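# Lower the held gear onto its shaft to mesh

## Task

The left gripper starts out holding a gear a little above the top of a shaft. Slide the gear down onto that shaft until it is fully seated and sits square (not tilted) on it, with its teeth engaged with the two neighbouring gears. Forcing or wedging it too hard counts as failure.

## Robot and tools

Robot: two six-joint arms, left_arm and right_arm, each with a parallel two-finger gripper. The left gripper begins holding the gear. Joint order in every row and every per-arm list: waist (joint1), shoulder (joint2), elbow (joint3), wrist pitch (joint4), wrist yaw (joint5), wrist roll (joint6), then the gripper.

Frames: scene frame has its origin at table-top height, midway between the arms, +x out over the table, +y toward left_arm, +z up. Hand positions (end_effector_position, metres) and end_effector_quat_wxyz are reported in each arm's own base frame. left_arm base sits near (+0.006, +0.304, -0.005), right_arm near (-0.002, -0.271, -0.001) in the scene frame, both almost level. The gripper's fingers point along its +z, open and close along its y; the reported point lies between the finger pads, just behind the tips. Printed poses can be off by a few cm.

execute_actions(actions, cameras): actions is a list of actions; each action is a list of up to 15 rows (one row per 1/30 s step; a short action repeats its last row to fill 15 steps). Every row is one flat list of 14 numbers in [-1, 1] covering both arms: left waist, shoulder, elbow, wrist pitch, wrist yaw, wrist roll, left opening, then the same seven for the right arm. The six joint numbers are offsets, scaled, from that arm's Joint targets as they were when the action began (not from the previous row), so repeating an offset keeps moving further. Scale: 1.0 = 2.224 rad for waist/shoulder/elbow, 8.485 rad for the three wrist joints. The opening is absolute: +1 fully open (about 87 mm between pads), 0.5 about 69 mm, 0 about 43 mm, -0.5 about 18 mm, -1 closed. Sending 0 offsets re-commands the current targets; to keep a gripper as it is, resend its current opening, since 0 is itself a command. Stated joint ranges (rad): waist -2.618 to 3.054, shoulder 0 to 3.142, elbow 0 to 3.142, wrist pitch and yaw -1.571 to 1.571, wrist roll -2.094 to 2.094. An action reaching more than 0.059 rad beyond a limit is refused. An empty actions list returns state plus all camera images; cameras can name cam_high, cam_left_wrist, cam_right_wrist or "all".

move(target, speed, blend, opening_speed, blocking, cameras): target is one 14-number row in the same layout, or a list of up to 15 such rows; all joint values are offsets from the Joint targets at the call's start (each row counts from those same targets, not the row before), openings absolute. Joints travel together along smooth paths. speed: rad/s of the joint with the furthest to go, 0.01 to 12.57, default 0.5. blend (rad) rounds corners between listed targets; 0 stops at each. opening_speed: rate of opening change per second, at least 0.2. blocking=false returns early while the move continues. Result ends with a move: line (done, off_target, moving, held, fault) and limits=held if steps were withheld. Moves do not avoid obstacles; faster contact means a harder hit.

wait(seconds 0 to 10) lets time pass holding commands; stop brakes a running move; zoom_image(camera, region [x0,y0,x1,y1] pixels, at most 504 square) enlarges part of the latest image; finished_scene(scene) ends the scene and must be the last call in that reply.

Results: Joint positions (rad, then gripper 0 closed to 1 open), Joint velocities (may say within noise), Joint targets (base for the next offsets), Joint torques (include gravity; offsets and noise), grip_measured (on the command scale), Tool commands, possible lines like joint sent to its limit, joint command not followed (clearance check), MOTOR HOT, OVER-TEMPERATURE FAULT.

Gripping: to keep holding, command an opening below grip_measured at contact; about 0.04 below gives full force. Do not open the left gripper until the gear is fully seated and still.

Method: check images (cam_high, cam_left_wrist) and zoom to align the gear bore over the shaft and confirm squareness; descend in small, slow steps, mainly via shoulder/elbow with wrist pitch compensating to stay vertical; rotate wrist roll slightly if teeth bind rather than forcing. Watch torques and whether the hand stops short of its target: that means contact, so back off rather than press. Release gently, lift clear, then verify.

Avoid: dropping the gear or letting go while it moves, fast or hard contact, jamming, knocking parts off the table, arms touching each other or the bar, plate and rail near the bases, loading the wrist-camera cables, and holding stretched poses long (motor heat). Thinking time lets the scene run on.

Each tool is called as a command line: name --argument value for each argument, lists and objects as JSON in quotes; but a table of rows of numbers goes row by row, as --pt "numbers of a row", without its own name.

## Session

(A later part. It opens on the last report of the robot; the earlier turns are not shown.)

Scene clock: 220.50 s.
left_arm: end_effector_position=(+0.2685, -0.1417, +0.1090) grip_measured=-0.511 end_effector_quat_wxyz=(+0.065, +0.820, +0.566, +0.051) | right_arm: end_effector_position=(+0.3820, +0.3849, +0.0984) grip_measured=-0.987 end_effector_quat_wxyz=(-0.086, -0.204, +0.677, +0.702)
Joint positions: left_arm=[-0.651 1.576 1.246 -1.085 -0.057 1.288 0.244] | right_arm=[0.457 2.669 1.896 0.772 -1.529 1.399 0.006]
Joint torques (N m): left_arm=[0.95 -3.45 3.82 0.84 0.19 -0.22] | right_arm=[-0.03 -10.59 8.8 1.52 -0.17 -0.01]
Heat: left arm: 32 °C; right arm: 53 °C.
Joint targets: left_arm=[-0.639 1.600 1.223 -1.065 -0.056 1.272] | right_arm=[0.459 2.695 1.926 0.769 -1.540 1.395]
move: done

execute_actions --actions '[]'

zoom_image --camera "cam_left_wrist" --region '[500, 130, 600, 200]'

zoom_image --camera "cam_left_wrist" --region '[520, 190, 640, 300]'

Scene clock: 231.03 s.
left_arm: end_effector_position=(+0.2685, -0.1417, +0.1090) grip_measured=-0.511 end_effector_quat_wxyz=(+0.065, +0.820, +0.566, +0.051) | right_arm: end_effector_position=(+0.3820, +0.3849, +0.0984) grip_measured=-0.987 end_effector_quat_wxyz=(-0.086, -0.204, +0.677, +0.702)
Joint positions: left_arm=[-0.651 1.576 1.246 -1.085 -0.057 1.288 0.244] | right_arm=[0.457 2.669 1.896 0.772 -1.529 1.399 0.006]
Joint velocities: within noise
Joint torques (N m): left_arm=[0.85 -3.62 3.81 0.85 0.18 -0.22] | right_arm=[-0.02 -10.61 8.8 1.52 -0.17 -0.01]
Heat: left arm: 31 °C; right arm: 54 °C.
Joint targets: left_arm=[-0.639 1.600 1.223 -1.065 -0.056 1.272] | right_arm=[0.459 2.695 1.926 0.769 -1.540 1.395]
Tool commands: left_gripper/opening=-1.0 right_gripper/opening=-1.0
camera_calibration:
cam_left_wrist: T_world_to_cam=[[-0.919729, 0.354186, -0.169266, 0.314137], [0.0971905, 0.62322, 0.775983, -0.00313334], [0.380332, 0.697243, -0.607617, 0.204333], [0, 0, 0, 1]] pos_world=[0.211511, -0.25178, 0.17976]
cam_right_wrist: T_world_to_cam=[[0.160173, 0.075481, -0.984199, 0.00470953], [-0.277984, -0.953267, -0.118349, 0.504969], [-0.947137, 0.292548, -0.131705, 0.407266], [0, 0, 0, 1]] pos_world=[0.525356, 0.36187, 0.118037]

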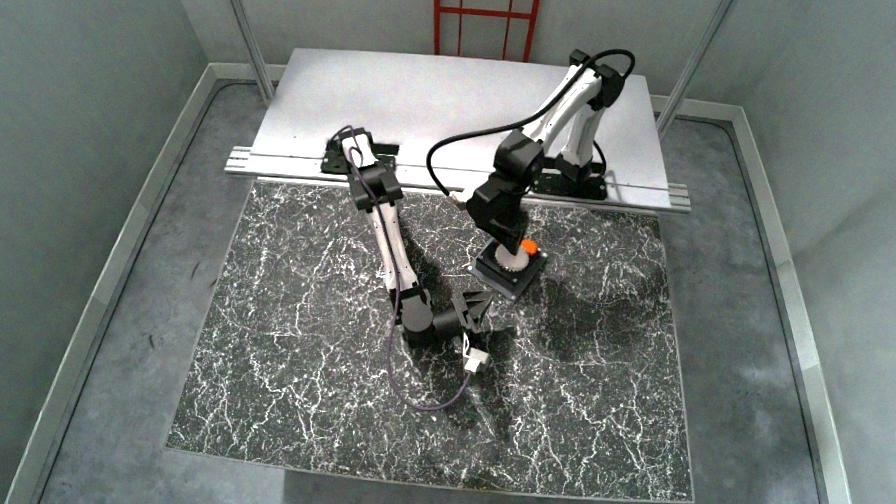

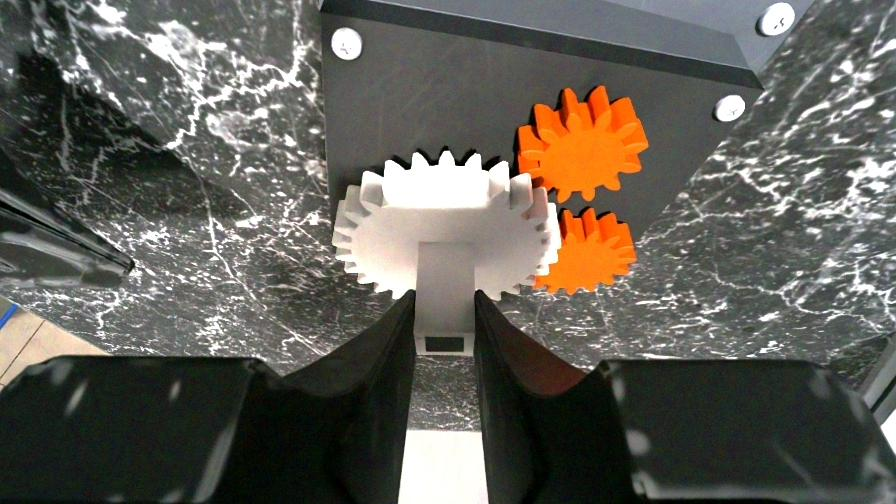

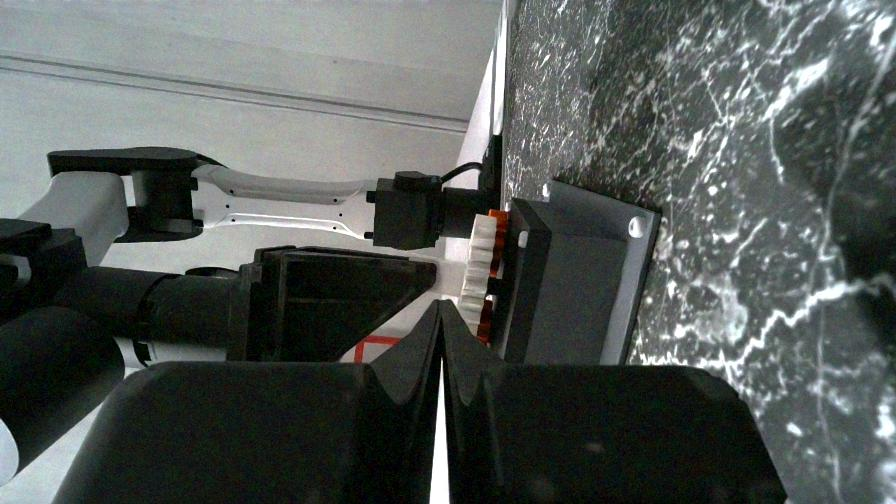

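Scaled by 5.040 from the camera's 896x504 image, which has a finer 1280x720 frame.

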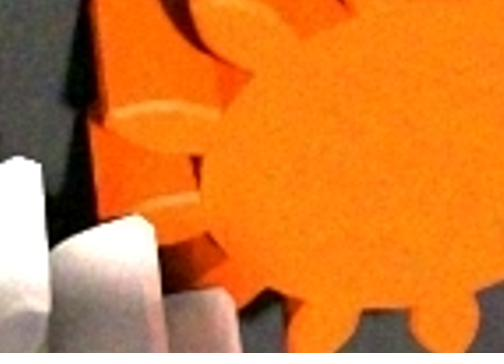

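Scaled by 4.200 from the camera's 896x504 image, which has a finer 1280x720 frame.

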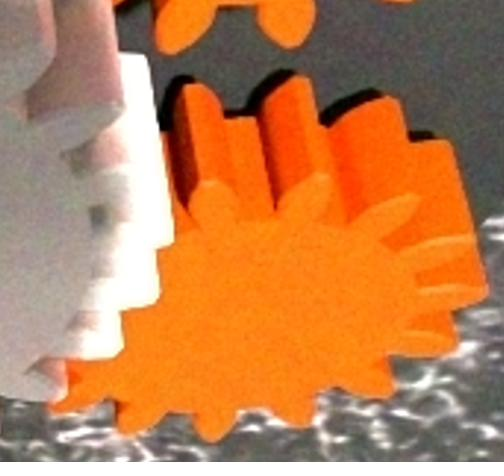

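move --target '[0,-0.018,-0.0081,0,0,0.017,-1,0,0,0,0,0,0,-1]' --speed 0.05 --cameras '["cam_right_wrist","cam_left_wrist"]'

zoom_image --camera "cam_left_wrist" --region '[490, 120, 610, 300]'

zoom_image --camera "cam_right_wrist" --region '[390, 190, 540, 340]'

Scene clock: 268.63 s.
left_arm: end_effector_position=(+0.2692, -0.1408, +0.1074) grip_measured=-0.511 end_effector_quat_wxyz=(+0.058, +0.851, +0.520, +0.053) | right_arm: end_effector_position=(+0.3820, +0.3849, +0.0984) grip_measured=-0.987 end_effector_quat_wxyz=(-0.086, -0.204, +0.677, +0.702)
Joint positions: left_arm=[-0.651 1.569 1.23 -1.086 -0.057 1.398 0.244] | right_arm=[0.457 2.669 1.896 0.772 -1.529 1.399 0.006]
Joint torques (N m): left_arm=[0.92 -5.94 3.56 0.85 0.17 0.16] | right_arm=[-0.03 -10.59 8.81 1.52 -0.17 -0.01]
Heat: left arm: 31 °C; right arm: 55 °C.
Joint targets: left_arm=[-0.639 1.560 1.205 -1.065 -0.056 1.416] | right_arm=[0.459 2.695 1.926 0.769 -1.540 1.395]
move: done
camera_calibration:
cam_left_wrist: T_world_to_cam=[[-0.875832, 0.455976, -0.158125, 0.315445], [0.165079, 0.590922, 0.789658, -0.0267549], [0.453504, 0.665505, -0.592821, 0.176749], [0, 0, 0, 1]] pos_world=[0.200537, -0.245652, 0.175787]
cam_right_wrist: T_world_to_cam=[[0.160173, 0.075481, -0.984199, 0.00470953], [-0.277984, -0.953267, -0.118349, 0.504969], [-0.947137, 0.292548, -0.131705, 0.407266], [0, 0, 0, 1]] pos_world=[0.525356, 0.36187, 0.118037]
Images, in order (width x height): cam_left_wrist 896x504, cam_right_wrist 896x504.

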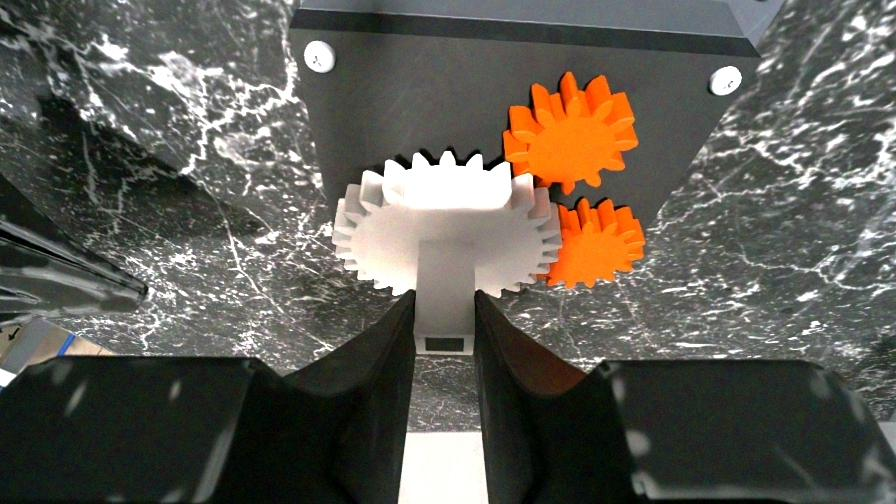

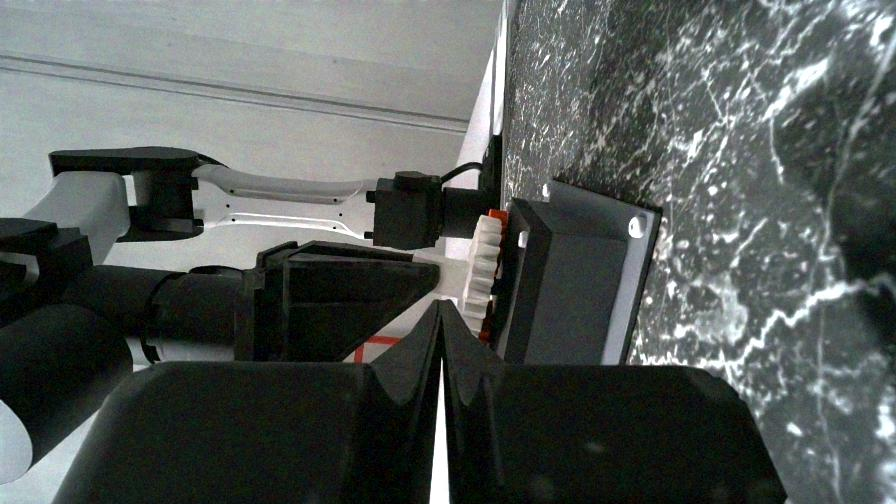

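Scaled by 2.800 from the camera's 896x504 image, which has a finer 1280x720 frame.

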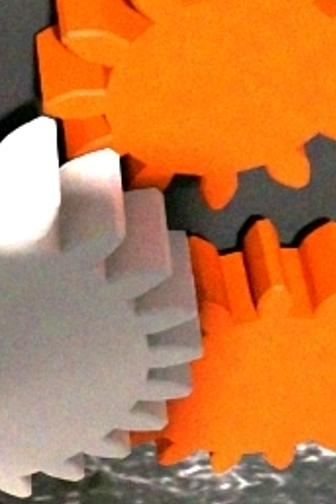

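Scaled by 3.360 from the camera's 896x504 image, which has a finer 1280x720 frame.

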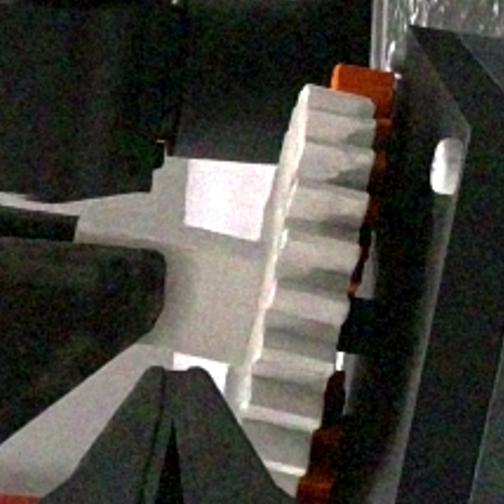

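move --target '[0,-0.0063,-0.004,0,0,0.006,-1,0,0,0,0,0,0,-1]' --speed 0.05 --cameras '["cam_right_wrist"]'

zoom_image --camera "cam_right_wrist" --region '[390, 190, 540, 340]'

Scene clock: 285.27 s.
left_arm: end_effector_position=(+0.2693, -0.1409, +0.1074) grip_measured=-0.511 end_effector_quat_wxyz=(+0.058, +0.864, +0.498, +0.055) | right_arm: end_effector_position=(+0.3820, +0.3849, +0.0984) grip_measured=-0.987 end_effector_quat_wxyz=(-0.086, -0.204, +0.677, +0.702)
Joint positions: left_arm=[-0.651 1.559 1.219 -1.081 -0.056 1.449 0.244] | right_arm=[0.457 2.669 1.896 0.772 -1.529 1.399 0.006]
Joint torques (N m): left_arm=[0.95 -6.2 3.81 0.82 0.16 0.13] | right_arm=[-0.02 -10.59 8.8 1.52 -0.17 -0.01]
Heat: left arm: 31 °C; right arm: 55 °C.
Joint targets: left_arm=[-0.639 1.546 1.196 -1.064 -0.056 1.467] | right_arm=[0.459 2.695 1.926 0.769 -1.540 1.395]
move: done
camera_calibration:
cam_right_wrist: T_world_to_cam=[[0.160173, 0.075481, -0.984199, 0.00470953], [-0.277984, -0.953267, -0.118349, 0.504969], [-0.947137, 0.292548, -0.131705, 0.407266], [0, 0, 0, 1]] pos_world=[0.525356, 0.36187, 0.118037]
Images, in order (width x height): cam_right_wrist 896x504.

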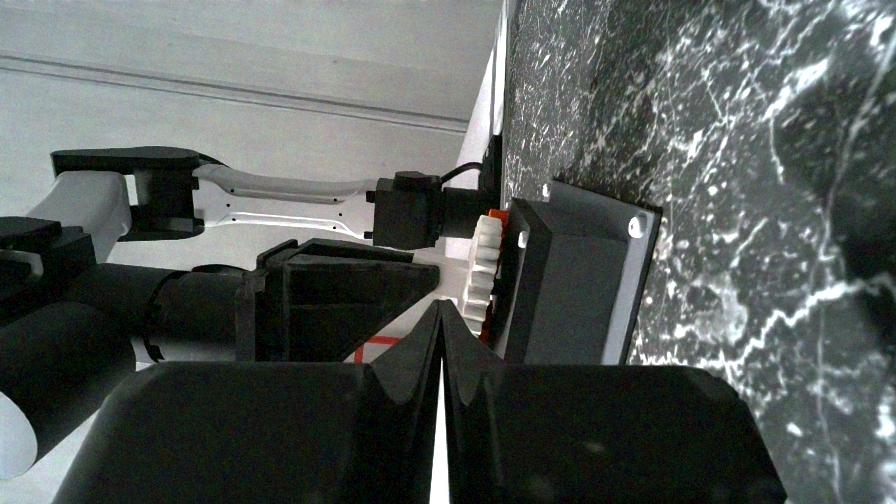

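Scaled by 3.360 from the camera's 896x504 image, which has a finer 1280x720 frame.

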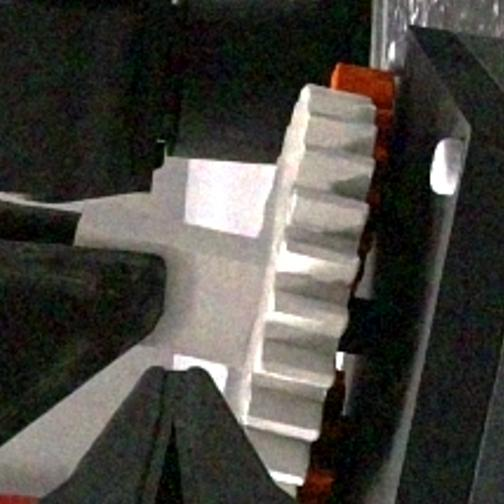

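move --target '[0,-0.005,-0.004,0,0,0.005,-1,0,0,0,0,0,0,-1]' --speed 0.05

move --target '[0,-0.005,-0.004,0,0,0.005,-1,0,0,0,0,0,0,-1]' --speed 0.05 --cameras '["cam_right_wrist","cam_left_wrist"]'

zoom_image --camera "cam_right_wrist" --region '[390, 190, 540, 340]'

zoom_image --camera "cam_left_wrist" --region '[490, 120, 610, 300]'

Scene clock: 292.37 s.
left_arm: end_effector_position=(+0.2694, -0.1407, +0.1072) grip_measured=-0.511 end_effector_quat_wxyz=(+0.058, +0.874, +0.479, +0.056) | right_arm: end_effector_position=(+0.3820, +0.3849, +0.0984) grip_measured=-0.987 end_effector_quat_wxyz=(-0.086, -0.204, +0.677, +0.702)
Joint positions: left_arm=[-0.651 1.55 1.209 -1.078 -0.056 1.492 0.244] | right_arm=[0.457 2.669 1.896 0.772 -1.529 1.399 0.006]
Joint torques (N m): left_arm=[0.96 -6.43 3.93 0.78 0.16 0.12] | right_arm=[-0.03 -10.59 8.81 1.51 -0.17 -0.01]
Heat: left arm: 32 °C; right arm: 55 °C.
Joint targets: left_arm=[-0.639 1.535 1.187 -1.064 -0.056 1.509] | right_arm=[0.459 2.695 1.926 0.769 -1.540 1.395]
move: done

Scene clock: 293.57 s.
left_arm: end_effector_position=(+0.2693, -0.1406, +0.1072) grip_measured=-0.511 end_effector_quat_wxyz=(+0.058, +0.884, +0.461, +0.058) | right_arm: end_effector_position=(+0.3820, +0.3849, +0.0984) grip_measured=-0.987 end_effector_quat_wxyz=(-0.086, -0.204, +0.677, +0.702)
Joint positions: left_arm=[-0.651 1.541 1.198 -1.074 -0.055 1.534 0.244] | right_arm=[0.457 2.669 1.896 0.772 -1.529 1.399 0.006]
Joint torques (N m): left_arm=[0.88 -6.35 3.93 0.73 0.16 0.15] | right_arm=[-0.03 -10.61 8.8 1.52 -0.17 -0.01]
Heat: left arm: 32 °C; right arm: 55 °C.
Joint targets: left_arm=[-0.639 1.524 1.178 -1.065 -0.056 1.552] | right_arm=[0.459 2.695 1.926 0.769 -1.540 1.395]
move: done
camera_calibration:
cam_left_wrist: T_world_to_cam=[[-0.804757, 0.571773, -0.159506, 0.312753], [0.233837, 0.552336, 0.800153, -0.0518954], [0.545607, 0.606631, -0.578198, 0.141825], [0, 0, 0, 1]] pos_world=[0.186444, -0.236195, 0.173413]
cam_right_wrist: T_world_to_cam=[[0.160173, 0.075481, -0.984199, 0.00470953], [-0.277984, -0.953267, -0.118349, 0.504969], [-0.947137, 0.292548, -0.131705, 0.407266], [0, 0, 0, 1]] pos_world=[0.525356, 0.36187, 0.118037]
Images, in order (width x height): cam_left_wrist 896x504, cam_right_wrist 896x504.

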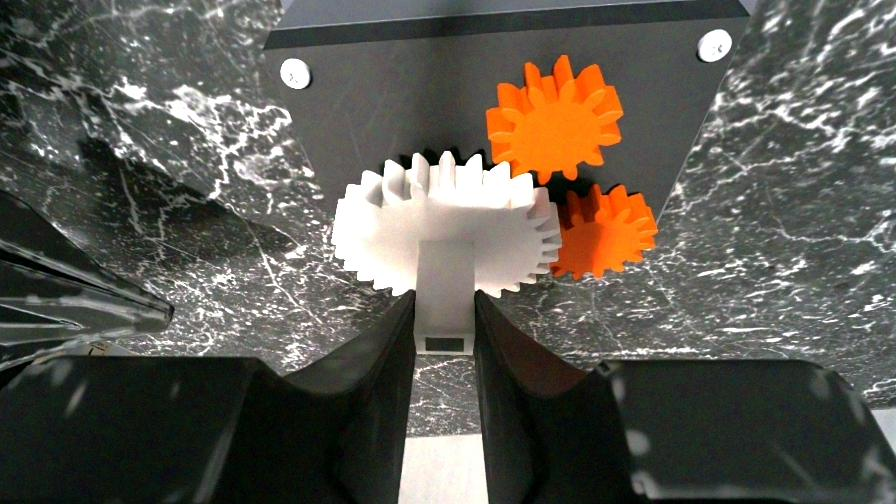

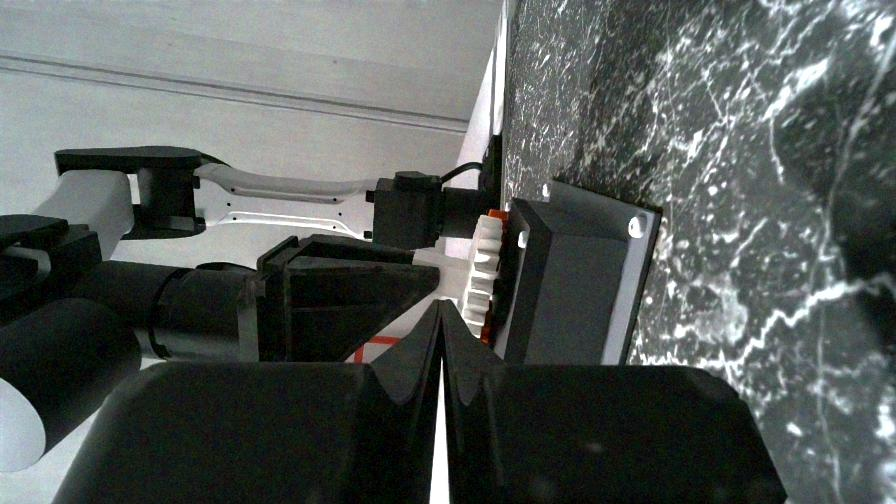

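Scaled by 3.360 from the camera's 896x504 image, which has a finer 1280x720 frame.

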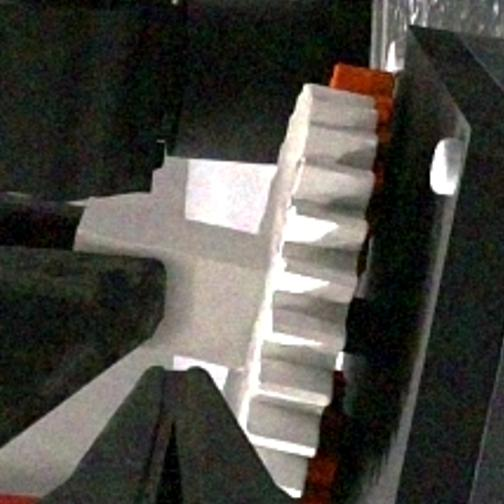

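Scaled by 2.800 from the camera's 896x504 image, which has a finer 1280x720 frame.

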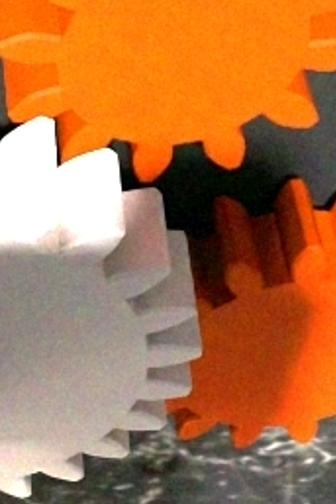

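move --target '[0,0,0.004,0,0,0,-1,-0.003,-0.2406,-0.5342,0.077,0.0936,0,-1]' --speed 1.0 --cameras '["cam_right_wrist"]'

zoom_image --camera "cam_right_wrist" --region '[350, 190, 500, 340]'

zoom_image --camera "cam_right_wrist" --region '[400, 230, 480, 310]'

Scene clock: 339.00 s.
left_arm: end_effector_position=(+0.2693, -0.1406, +0.1072) grip_measured=-0.511 end_effector_quat_wxyz=(+0.058, +0.884, +0.461, +0.058) | right_arm: end_effector_position=(+0.3250, +0.3273, +0.0724) grip_measured=-0.987 end_effector_quat_wxyz=(+0.165, +0.083, +0.718, +0.671)
Joint positions: left_arm=[-0.651 1.541 1.198 -1.074 -0.055 1.534 0.244] | right_arm=[0.457 2.201 0.746 1.392 -0.758 1.401 0.006]
Joint torques (N m): left_arm=[0.96 -6.45 4.67 0.74 0.12 0.13] | right_arm=[-0.58 -11.41 2.88 2.41 0.02 -0.03]
Heat: left arm: 32 °C; right arm: 58 °C.
Joint targets: left_arm=[-0.639 1.524 1.187 -1.065 -0.056 1.552] | right_arm=[0.453 2.160 0.738 1.422 -0.745 1.395]
move: off_target (right_arm); right_arm: the shoulder is farthest, 0.041 rad from its target
camera_calibration:
cam_right_wrist: T_world_to_cam=[[0.11024, -0.0846487, -0.990294, 0.0616019], [-0.868834, -0.492078, -0.0546572, 0.467575], [-0.482675, 0.866426, -0.127792, 0.0275718], [0, 0, 0, 1]] pos_world=[0.412762, 0.211409, 0.0900838]
Images, in order (width x height): cam_right_wrist 896x504.

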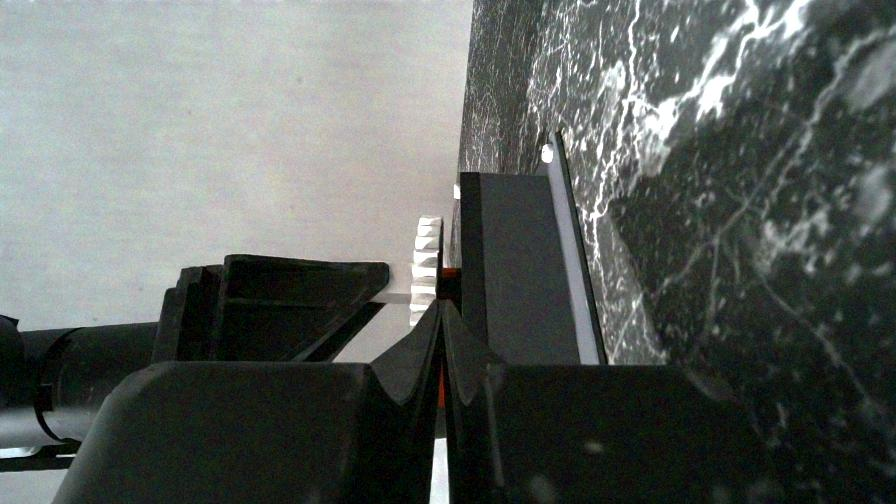

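Scaled by 3.360 from the camera's 896x504 image, which has a finer 1280x720 frame.

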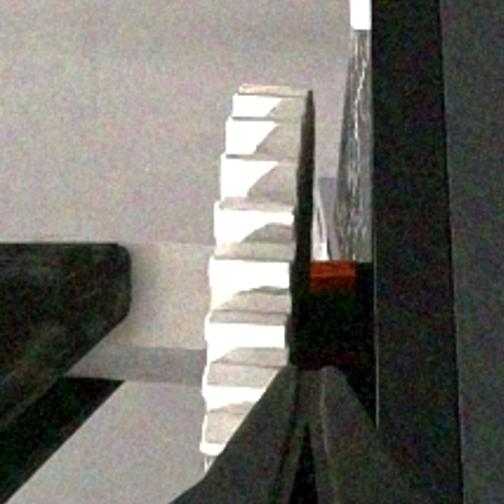

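Scaled by 6.300 from the camera's 896x504 image, which has a finer 1280x720 frame.

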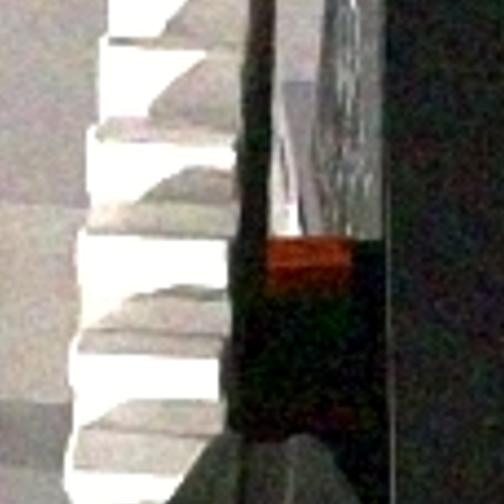

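move --pt "0 0 0.0157 0 0 0 -1 0 0 0 0 0 0 -1" --pt "0 -0.003 0.0124 0.0001 0 0.0035 -1 0 0 0 0 0 0 -1" --pt "0 -0.003 -0.0082 0.0001 0 0.0035 -1 0 0 0 0 0 0 -1" --pt "0 -0.003 0.0124 0.0001 0 0.0035 -1 0 0 0 0 0 0 -1" --pt "0 -0.0059 0.0091 0.0002 0 0.0071 -1 0 0 0 0 0 0 -1" --pt "0 -0.0059 -0.0115 0.0002 0 0.0071 -1 0 0 0 0 0 0 -1" --pt "0 -0.0059 0.0091 0.0002 0 0.0071 -1 0 0 0 0 0 0 -1" --pt "0 -0.0089 0.0059 0.0003 0 0.0106 -1 0 0 0 0 0 0 -1" --pt "0 -0.0089 -0.0147 0.0003 0 0.0106 -1 0 0 0 0 0 0 -1" --speed 0.1 --blend '[0.003,0.003,0,0.003,0.003,0,0.003,0.003,0]'

Scene clock: 391.00 s.
left_arm: end_effector_position=(+0.2689, -0.1409, +0.1069) grip_measured=-0.511 end_effector_quat_wxyz=(+0.058, +0.904, +0.419, +0.061) | right_arm: end_effector_position=(+0.3251, +0.3272, +0.0725) grip_measured=-0.987 end_effector_quat_wxyz=(+0.165, +0.083, +0.718, +0.671)
Joint positions: left_arm=[-0.651 1.521 1.175 -1.065 -0.053 1.627 0.244] | right_arm=[0.457 2.201 0.746 1.392 -0.757 1.401 0.006]
Joint torques (N m): left_arm=[0.92 -6.3 3.93 0.69 0.12 0.12] | right_arm=[-0.58 -11.4 2.88 2.4 0.03 -0.03]
Heat: left arm: 33 °C; right arm: 65 °C.
Joint targets: left_arm=[-0.639 1.504 1.154 -1.062 -0.056 1.642] | right_arm=[0.453 2.160 0.738 1.422 -0.745 1.395]
move: off_target (right_arm); right_arm: the shoulder is farthest, 0.041 rad from its target

move --pt "0 0 0.0157 0 0 0 -1 0 0.015 0 0 0 0 -1" --pt "0 -0.003 0.0124 0.0001 0 0.0035 -1 0 0.015 0 0 0 0 -1" --pt "0 -0.003 -0.0082 0.0001 0 0.0035 -1 0 0.015 0 0 0 0 -1" --pt "0 -0.003 0.0124 0.0001 0 0.0035 -1 0 0.015 0 0 0 0 -1" --pt "0 -0.0059 0.0091 0.0002 0 0.0071 -1 0 0.015 0 0 0 0 -1" --pt "0 -0.0059 -0.0115 0.0002 0 0.0071 -1 0 0.015 0 0 0 0 -1" --pt "0 -0.0059 0.0091 0.0002 0 0.0071 -1 0 0.015 0 0 0 0 -1" --pt "0 -0.0089 0.0059 0.0003 0 0.0106 -1 0 0.015 0 0 0 0 -1" --pt "0 -0.0089 -0.0147 0.0003 0 0.0106 -1 0 0.015 0 0 0 0 -1" --speed 0.1 --blend '[0.003,0.003,0,0.003,0.003,0,0.003,0.003,0]' --cameras '["cam_right_wrist","cam_left_wrist"]'

zoom_image --camera "cam_right_wrist" --region '[350, 190, 500, 340]'

zoom_image --camera "cam_left_wrist" --region '[480, 100, 600, 250]'

Scene clock: 407.13 s.
left_arm: end_effector_position=(+0.2691, -0.1414, +0.1028) grip_measured=-0.511 end_effector_quat_wxyz=(+0.059, +0.922, +0.377, +0.066) | right_arm: end_effector_position=(+0.3251, +0.3272, +0.0725) grip_measured=-0.987 end_effector_quat_wxyz=(+0.165, +0.083, +0.718, +0.671)
Joint positions: left_arm=[-0.651 1.503 1.138 -1.037 -0.053 1.719 0.244] | right_arm=[0.457 2.201 0.746 1.392 -0.757 1.401 0.006]
Joint torques (N m): left_arm=[0.88 -6.23 4.3 0.46 0.14 0.09] | right_arm=[-0.58 -8.8 2.88 2.4 0.03 -0.03]
Heat: left arm: 34 °C; right arm: 64 °C.
Joint targets: left_arm=[-0.639 1.484 1.122 -1.060 -0.056 1.732] | right_arm=[0.453 2.193 0.738 1.422 -0.745 1.395]
move: done
camera_calibration:
cam_left_wrist: T_world_to_cam=[[-0.684009, 0.711292, -0.161852, 0.299798], [0.312728, 0.48638, 0.815865, -0.0799734], [0.65904, 0.507443, -0.555129, 0.0929247], [0, 0, 0, 1]] pos_world=[0.168833, -0.2215, 0.165356]
cam_right_wrist: T_world_to_cam=[[0.110557, -0.084503, -0.990271, 0.0615175], [-0.869011, -0.49172, -0.0550593, 0.467651], [-0.482283, 0.866643, -0.127797, 0.0275121], [0, 0, 0, 1]] pos_world=[0.412861, 0.211309, 0.0901835]
Images, in order (width x height): cam_left_wrist 896x504, cam_right_wrist 896x504.

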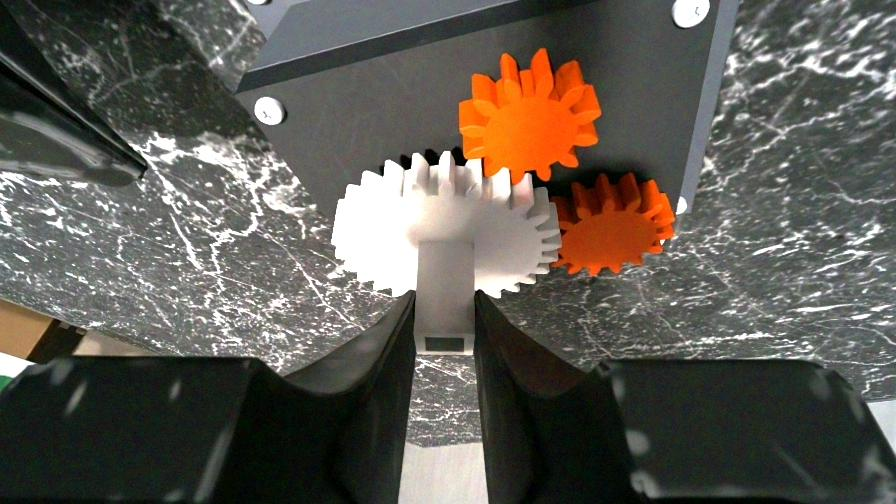

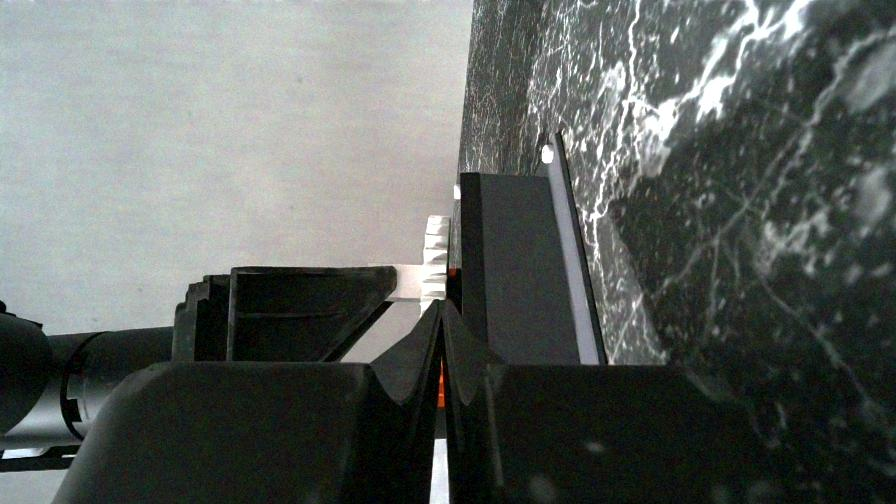

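Scaled by 3.360 from the camera's 896x504 image, which has a finer 1280x720 frame.

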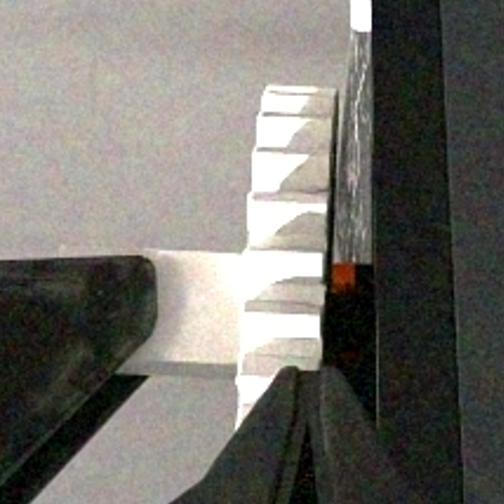

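Scaled by 3.360 from the camera's 896x504 image, which has a finer 1280x720 frame.

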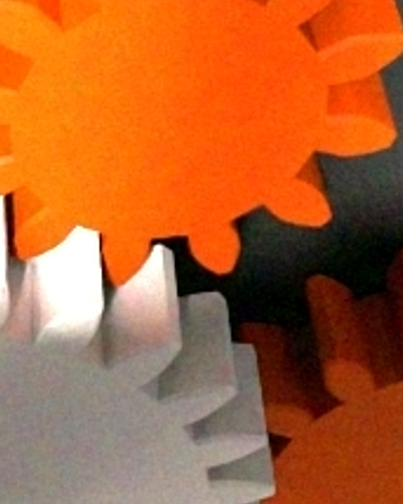

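move --target '[0,0.0027,-0.002,0.005,0,0,-1,0,0,0,0,0,0,-1]' --speed 0.05

move --target '[0,0.001,-0.004,0.0012,0,0,-1,0,0,0,0,0,0,-1]' --speed 0.05 --cameras '["cam_right_wrist"]'

zoom_image --camera "cam_right_wrist" --region '[350, 190, 500, 340]'

Scene clock: 415.60 s.
left_arm: end_effector_position=(+0.2700, -0.1421, +0.1008) grip_measured=-0.511 end_effector_quat_wxyz=(+0.061, +0.922, +0.377, +0.067) | right_arm: end_effector_position=(+0.3251, +0.3272, +0.0725) grip_measured=-0.987 end_effector_quat_wxyz=(+0.165, +0.083, +0.718, +0.671)
Joint positions: left_arm=[-0.651 1.503 1.128 -1.023 -0.053 1.719 0.244] | right_arm=[0.457 2.201 0.746 1.392 -0.757 1.401 0.006]
Joint torques (N m): left_arm=[0.9 -5.7 4.68 0.71 0.15 0.08] | right_arm=[-0.59 -8.8 2.89 2.4 0.03 -0.03]
Heat: left arm: 34 °C; right arm: 63 °C.
Joint targets: left_arm=[-0.639 1.490 1.117 -1.017 -0.056 1.732] | right_arm=[0.453 2.193 0.738 1.422 -0.745 1.395]
move: done

Scene clock: 416.30 s.
left_arm: end_effector_position=(+0.2702, -0.1423, +0.0989) grip_measured=-0.511 end_effector_quat_wxyz=(+0.062, +0.922, +0.377, +0.067) | right_arm: end_effector_position=(+0.3251, +0.3272, +0.0725) grip_measured=-0.987 end_effector_quat_wxyz=(+0.165, +0.083, +0.718, +0.671)
Joint positions: left_arm=[-0.651 1.503 1.12 -1.012 -0.053 1.719 0.244] | right_arm=[0.457 2.201 0.746 1.392 -0.757 1.401 0.006]
Joint torques (N m): left_arm=[0.8 -5.65 4.64 0.74 0.12 0.1] | right_arm=[-0.58 -8.8 2.88 2.4 0.03 -0.03]
Heat: left arm: 34 °C; right arm: 63 °C.
Joint targets: left_arm=[-0.639 1.492 1.108 -1.007 -0.056 1.732] | right_arm=[0.453 2.193 0.738 1.422 -0.745 1.395]
move: done
camera_calibration:
cam_right_wrist: T_world_to_cam=[[0.110557, -0.084503, -0.990271, 0.0615175], [-0.869011, -0.49172, -0.0550593, 0.467651], [-0.482283, 0.866643, -0.127797, 0.0275121], [0, 0, 0, 1]] pos_world=[0.412861, 0.211309, 0.0901835]
Images, in order (width x height): cam_right_wrist 896x504.

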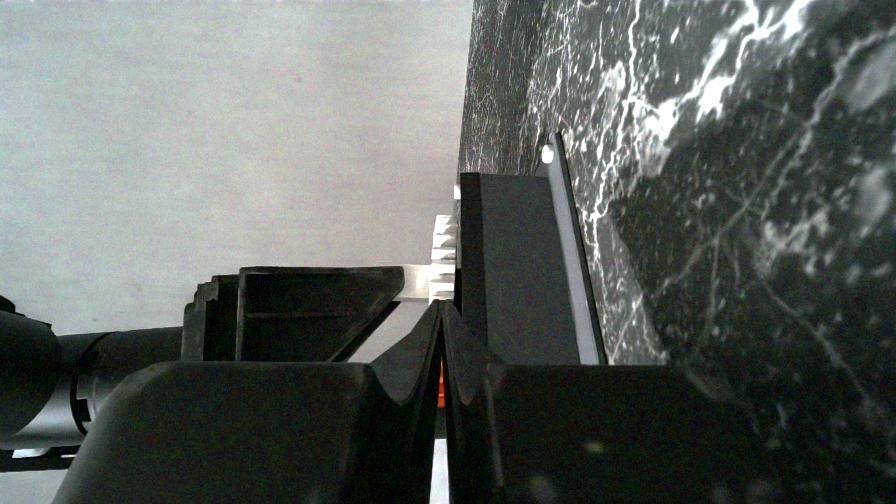

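Scaled by 3.360 from the camera's 896x504 image, which has a finer 1280x720 frame.

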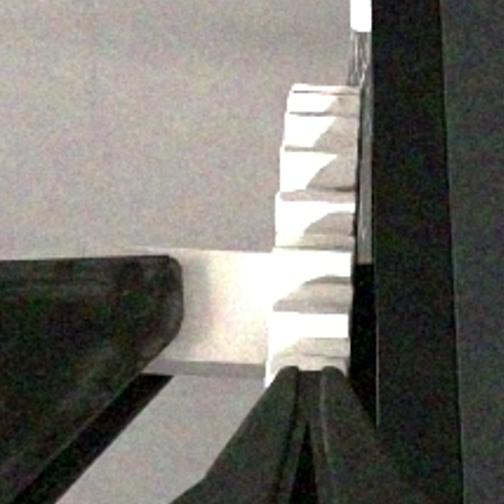

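Free. Continue in small steps to the seat.

move --target '[0,0.001,-0.004,0.0012,0,0,-1,0,0,0,0,0,0,-1]' --speed 0.05

move --target '[0,0.0008,-0.003,0.0009,0,0,-1,0,0,0,0,0,0,-1]' --speed 0.04

move --target '[0,0.0008,-0.003,0.0009,0,0,-1,0,0,0,0,0,0,-1]' --speed 0.04 --cameras '["cam_right_wrist"]'

zoom_image --camera "cam_right_wrist" --region '[350, 190, 500, 340]'

Scene clock: 422.27 s.
left_arm: end_effector_position=(+0.2702, -0.1423, +0.0986) grip_measured=-0.511 end_effector_quat_wxyz=(+0.062, +0.922, +0.377, +0.067) | right_arm: end_effector_position=(+0.3251, +0.3272, +0.0725) grip_measured=-0.987 end_effector_quat_wxyz=(+0.165, +0.083, +0.718, +0.671)
Joint positions: left_arm=[-0.651 1.503 1.119 -1.011 -0.053 1.719 0.244] | right_arm=[0.457 2.201 0.746 1.392 -0.757 1.401 0.006]
Joint torques (N m): left_arm=[0.94 -5.34 3.99 0.82 0.12 0.09] | right_arm=[-0.58 -8.8 2.88 2.4 0.03 -0.03]
Heat: left arm: 34 °C; right arm: 62 °C.
Joint targets: left_arm=[-0.639 1.495 1.099 -0.997 -0.056 1.732] | right_arm=[0.453 2.193 0.738 1.422 -0.745 1.395]
move: done

Scene clock: 422.97 s.
left_arm: end_effector_position=(+0.2702, -0.1423, +0.0982) grip_measured=-0.511 end_effector_quat_wxyz=(+0.062, +0.922, +0.377, +0.068) | right_arm: end_effector_position=(+0.3251, +0.3272, +0.0725) grip_measured=-0.987 end_effector_quat_wxyz=(+0.165, +0.083, +0.718, +0.671)
Joint positions: left_arm=[-0.651 1.503 1.118 -1.009 -0.053 1.719 0.244] | right_arm=[0.457 2.201 0.746 1.392 -0.757 1.401 0.006]
Joint torques (N m): left_arm=[0.96 -5.16 3.59 0.88 0.12 0.11] | right_arm=[-0.58 -8.8 2.88 2.4 0.03 -0.03]
Heat: left arm: 34 °C; right arm: 62 °C.
Joint targets: left_arm=[-0.639 1.496 1.093 -0.989 -0.056 1.732] | right_arm=[0.453 2.193 0.738 1.422 -0.745 1.395]
move: done

Scene clock: 423.67 s.
left_arm: end_effector_position=(+0.2702, -0.1423, +0.0981) grip_measured=-0.511 end_effector_quat_wxyz=(+0.064, +0.922, +0.377, +0.069) | right_arm: end_effector_position=(+0.3251, +0.3272, +0.0725) grip_measured=-0.987 end_effector_quat_wxyz=(+0.165, +0.083, +0.718, +0.671)
Joint positions: left_arm=[-0.651 1.499 1.113 -1.004 -0.053 1.719 0.244] | right_arm=[0.457 2.201 0.746 1.392 -0.757 1.401 0.006]
Joint torques (N m): left_arm=[0.84 -4.88 3.49 0.9 0.11 0.1] | right_arm=[-0.58 -8.8 2.88 2.4 0.03 -0.03]
Heat: left arm: 34 °C; right arm: 62 °C.
Joint targets: left_arm=[-0.639 1.498 1.086 -0.981 -0.056 1.732] | right_arm=[0.453 2.193 0.738 1.422 -0.745 1.395]
move: done
camera_calibration:
cam_right_wrist: T_world_to_cam=[[0.110557, -0.084503, -0.990271, 0.0615175], [-0.869011, -0.49172, -0.0550593, 0.467651], [-0.482283, 0.866643, -0.127797, 0.0275121], [0, 0, 0, 1]] pos_world=[0.412861, 0.211309, 0.0901835]
Images, in order (width x height): cam_right_wrist 896x504.

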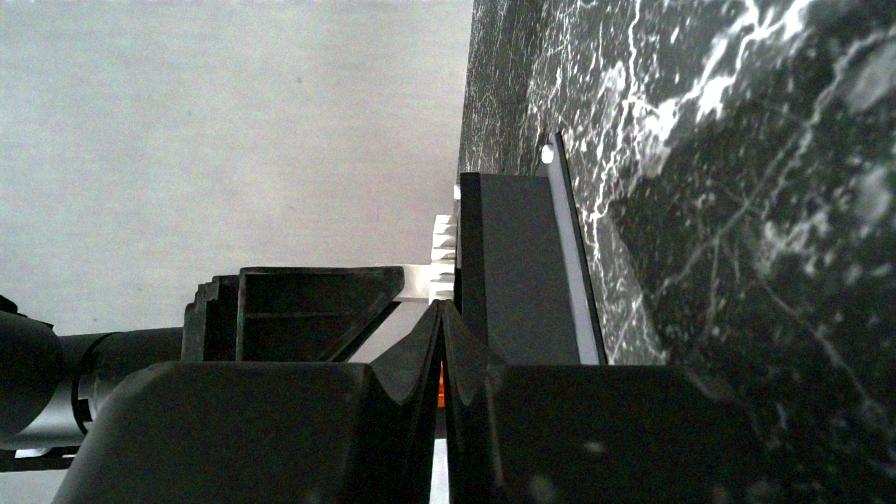

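Scaled by 3.360 from the camera's 896x504 image, which has a finer 1280x720 frame.

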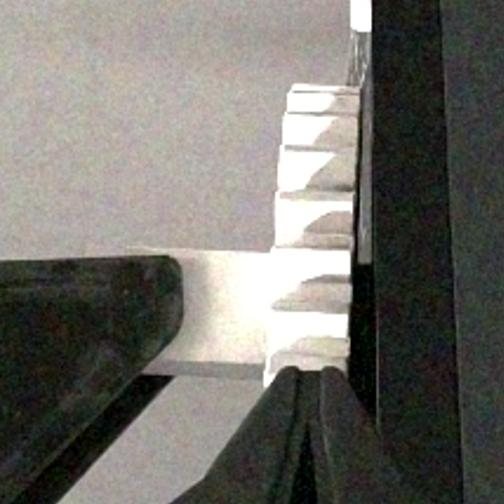

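move --pt "0.001 0.001 0.0105 -0.0025 0 0 -1 0 0 0 0 0 0 -1" --pt "0.001 0.001 0.0105 -0.0025 0 0 -0.2 0 0 0 0 0 0 -1" --speed 0.1 --opening_speed 0.4 --cameras '["cam_right_wrist","cam_left_wrist"]'

zoom_image --camera "cam_right_wrist" --region '[350, 190, 500, 340]'

Scene clock: 432.07 s.
left_arm: end_effector_position=(+0.2708, -0.1415, +0.0981) grip_measured=-0.200 end_effector_quat_wxyz=(+0.064, +0.921, +0.378, +0.069) | right_arm: end_effector_position=(+0.3251, +0.3272, +0.0725) grip_measured=-0.987 end_effector_quat_wxyz=(+0.165, +0.083, +0.718, +0.671)
Joint positions: left_arm=[-0.647 1.499 1.113 -1.003 -0.053 1.719 0.4] | right_arm=[0.457 2.201 0.746 1.392 -0.757 1.401 0.006]
Joint torques (N m): left_arm=[0.87 -4.68 5.31 0.71 0.13 0.11] | right_arm=[-0.58 -8.8 2.89 2.4 0.03 -0.03]
Heat: left arm: 34 °C; right arm: 61 °C.
Joint targets: left_arm=[-0.637 1.500 1.109 -1.002 -0.056 1.732] | right_arm=[0.453 2.193 0.738 1.422 -0.745 1.395]
move: done
camera_calibration:
cam_left_wrist: T_world_to_cam=[[-0.684551, 0.70756, -0.175354, 0.301285], [0.302351, 0.494477, 0.814909, -0.072637], [0.663305, 0.504828, -0.552426, 0.0874953], [0, 0, 0, 1]] pos_world=[0.170171, -0.22143, 0.160359]
cam_right_wrist: T_world_to_cam=[[0.110557, -0.084503, -0.990271, 0.0615175], [-0.869011, -0.49172, -0.0550593, 0.467651], [-0.482283, 0.866643, -0.127797, 0.0275121], [0, 0, 0, 1]] pos_world=[0.412861, 0.211309, 0.0901835]
Images, in order (width x height): cam_left_wrist 896x504, cam_right_wrist 896x504.

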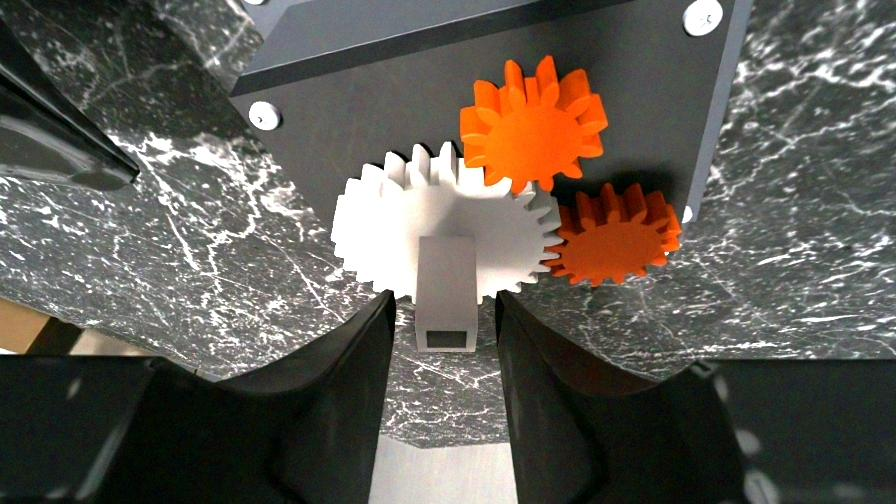

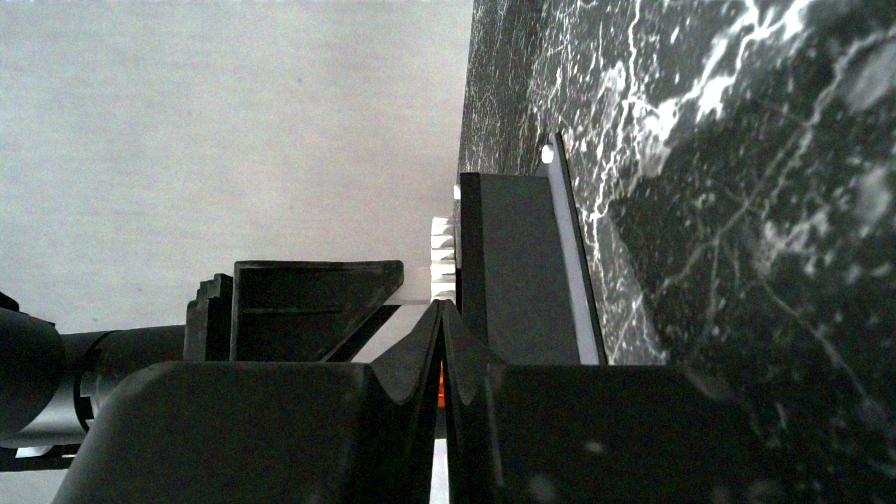

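Scaled by 3.360 from the camera's 896x504 image, which has a finer 1280x720 frame.

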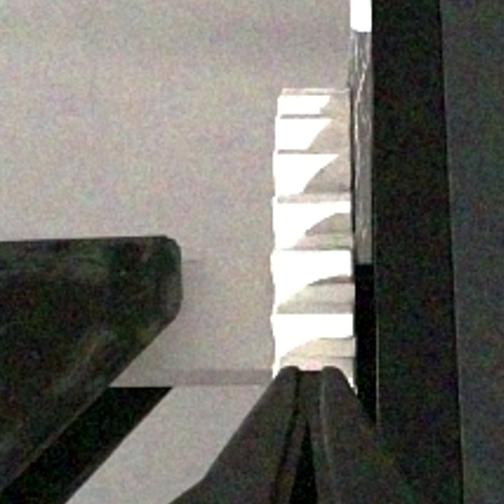

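move --target '[0,-0.0247,0.067,-0.0204,0,0,-0.1,0,0,0,0,0,0,-1]' --speed 0.2 --opening_speed 0.4 --cameras '["cam_right_wrist","cam_left_wrist"]'

zoom_image --camera "cam_right_wrist" --region '[350, 190, 500, 340]'

zoom_image --camera "cam_left_wrist" --region '[340, 0, 640, 240]'

Scene clock: 440.77 s.
left_arm: end_effector_position=(+0.2674, -0.1389, +0.1358) grip_measured=-0.100 end_effector_quat_wxyz=(+0.065, +0.921, +0.378, +0.069) | right_arm: end_effector_position=(+0.3251, +0.3272, +0.0725) grip_measured=-0.987 end_effector_quat_wxyz=(+0.165, +0.083, +0.718, +0.671)
Joint positions: left_arm=[-0.647 1.472 1.238 -1.154 -0.053 1.719 0.45] | right_arm=[0.457 2.201 0.746 1.392 -0.757 1.401 0.006]
Joint torques (N m): left_arm=[0.83 -6.6 7.21 0.48 0.12 0.08] | right_arm=[-0.58 -8.8 2.88 2.4 0.03 -0.03]
Heat: left arm: 34 °C; right arm: 60 °C.
Joint targets: left_arm=[-0.637 1.445 1.258 -1.176 -0.056 1.732] | right_arm=[0.453 2.193 0.738 1.422 -0.745 1.395]
move: done
camera_calibration:
cam_left_wrist: T_world_to_cam=[[-0.684498, 0.707428, -0.176088, 0.303822], [0.301805, 0.494857, 0.81488, -0.103356], [0.663608, 0.50464, -0.552234, 0.109079], [0, 0, 0, 1]] pos_world=[0.166773, -0.218831, 0.197959]
cam_right_wrist: T_world_to_cam=[[0.110899, -0.0843033, -0.99025, 0.0614311], [-0.868991, -0.491711, -0.0554578, 0.467682], [-0.482241, 0.866668, -0.127789, 0.0275014], [0, 0, 0, 1]] pos_world=[0.412861, 0.211309, 0.0902831]
Images, in order (width x height): cam_left_wrist 896x504, cam_right_wrist 896x504.

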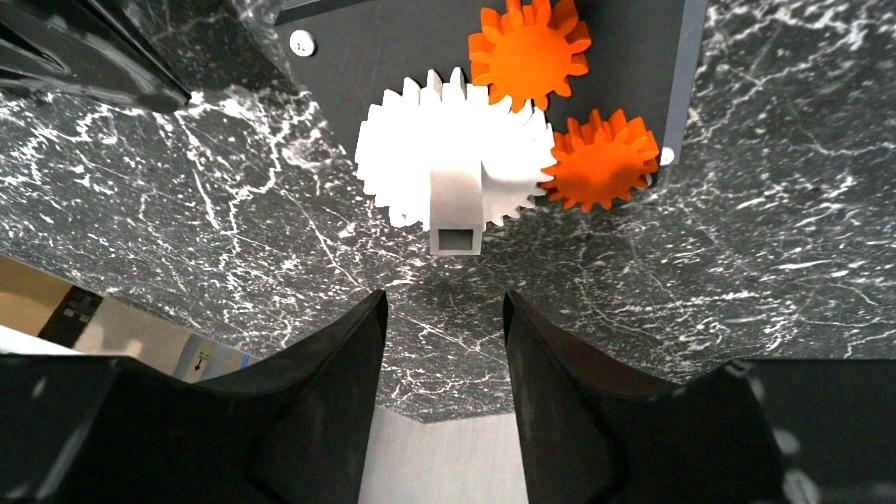

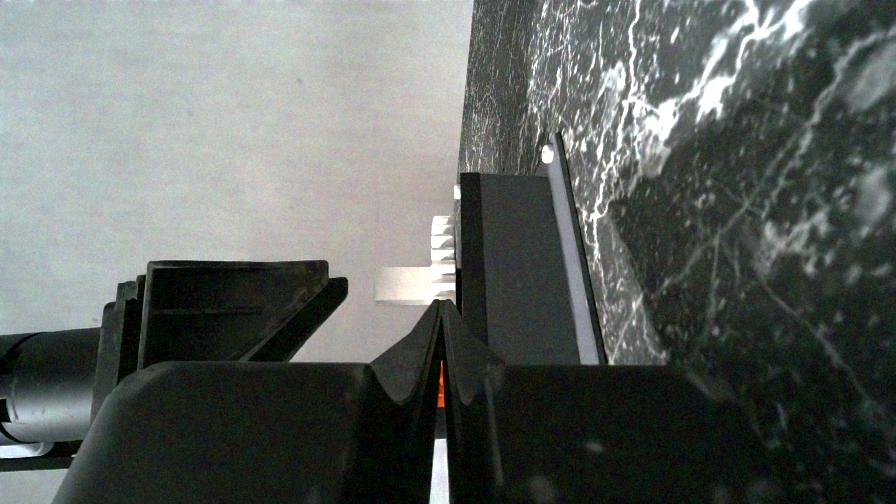

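Scaled by 3.360 from the camera's 896x504 image, which has a finer 1280x720 frame.

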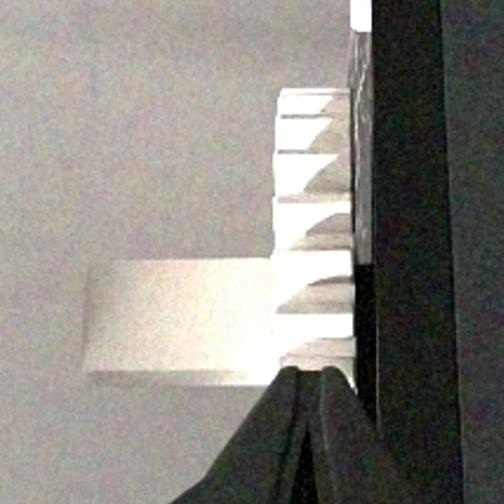

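Scaled by 1.680 from the camera's 896x504 image, which has a finer 1280x720 frame.

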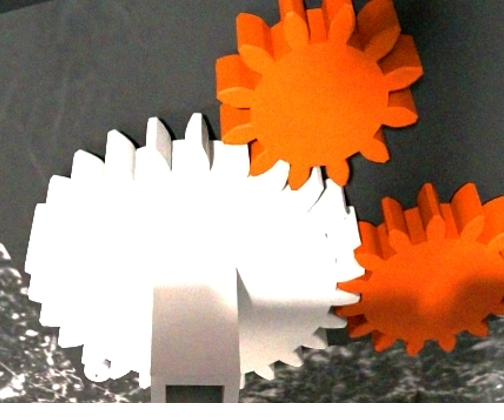

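Meshed, square and seated.

finished_scene --scene 2

The scene is finished: the task was done.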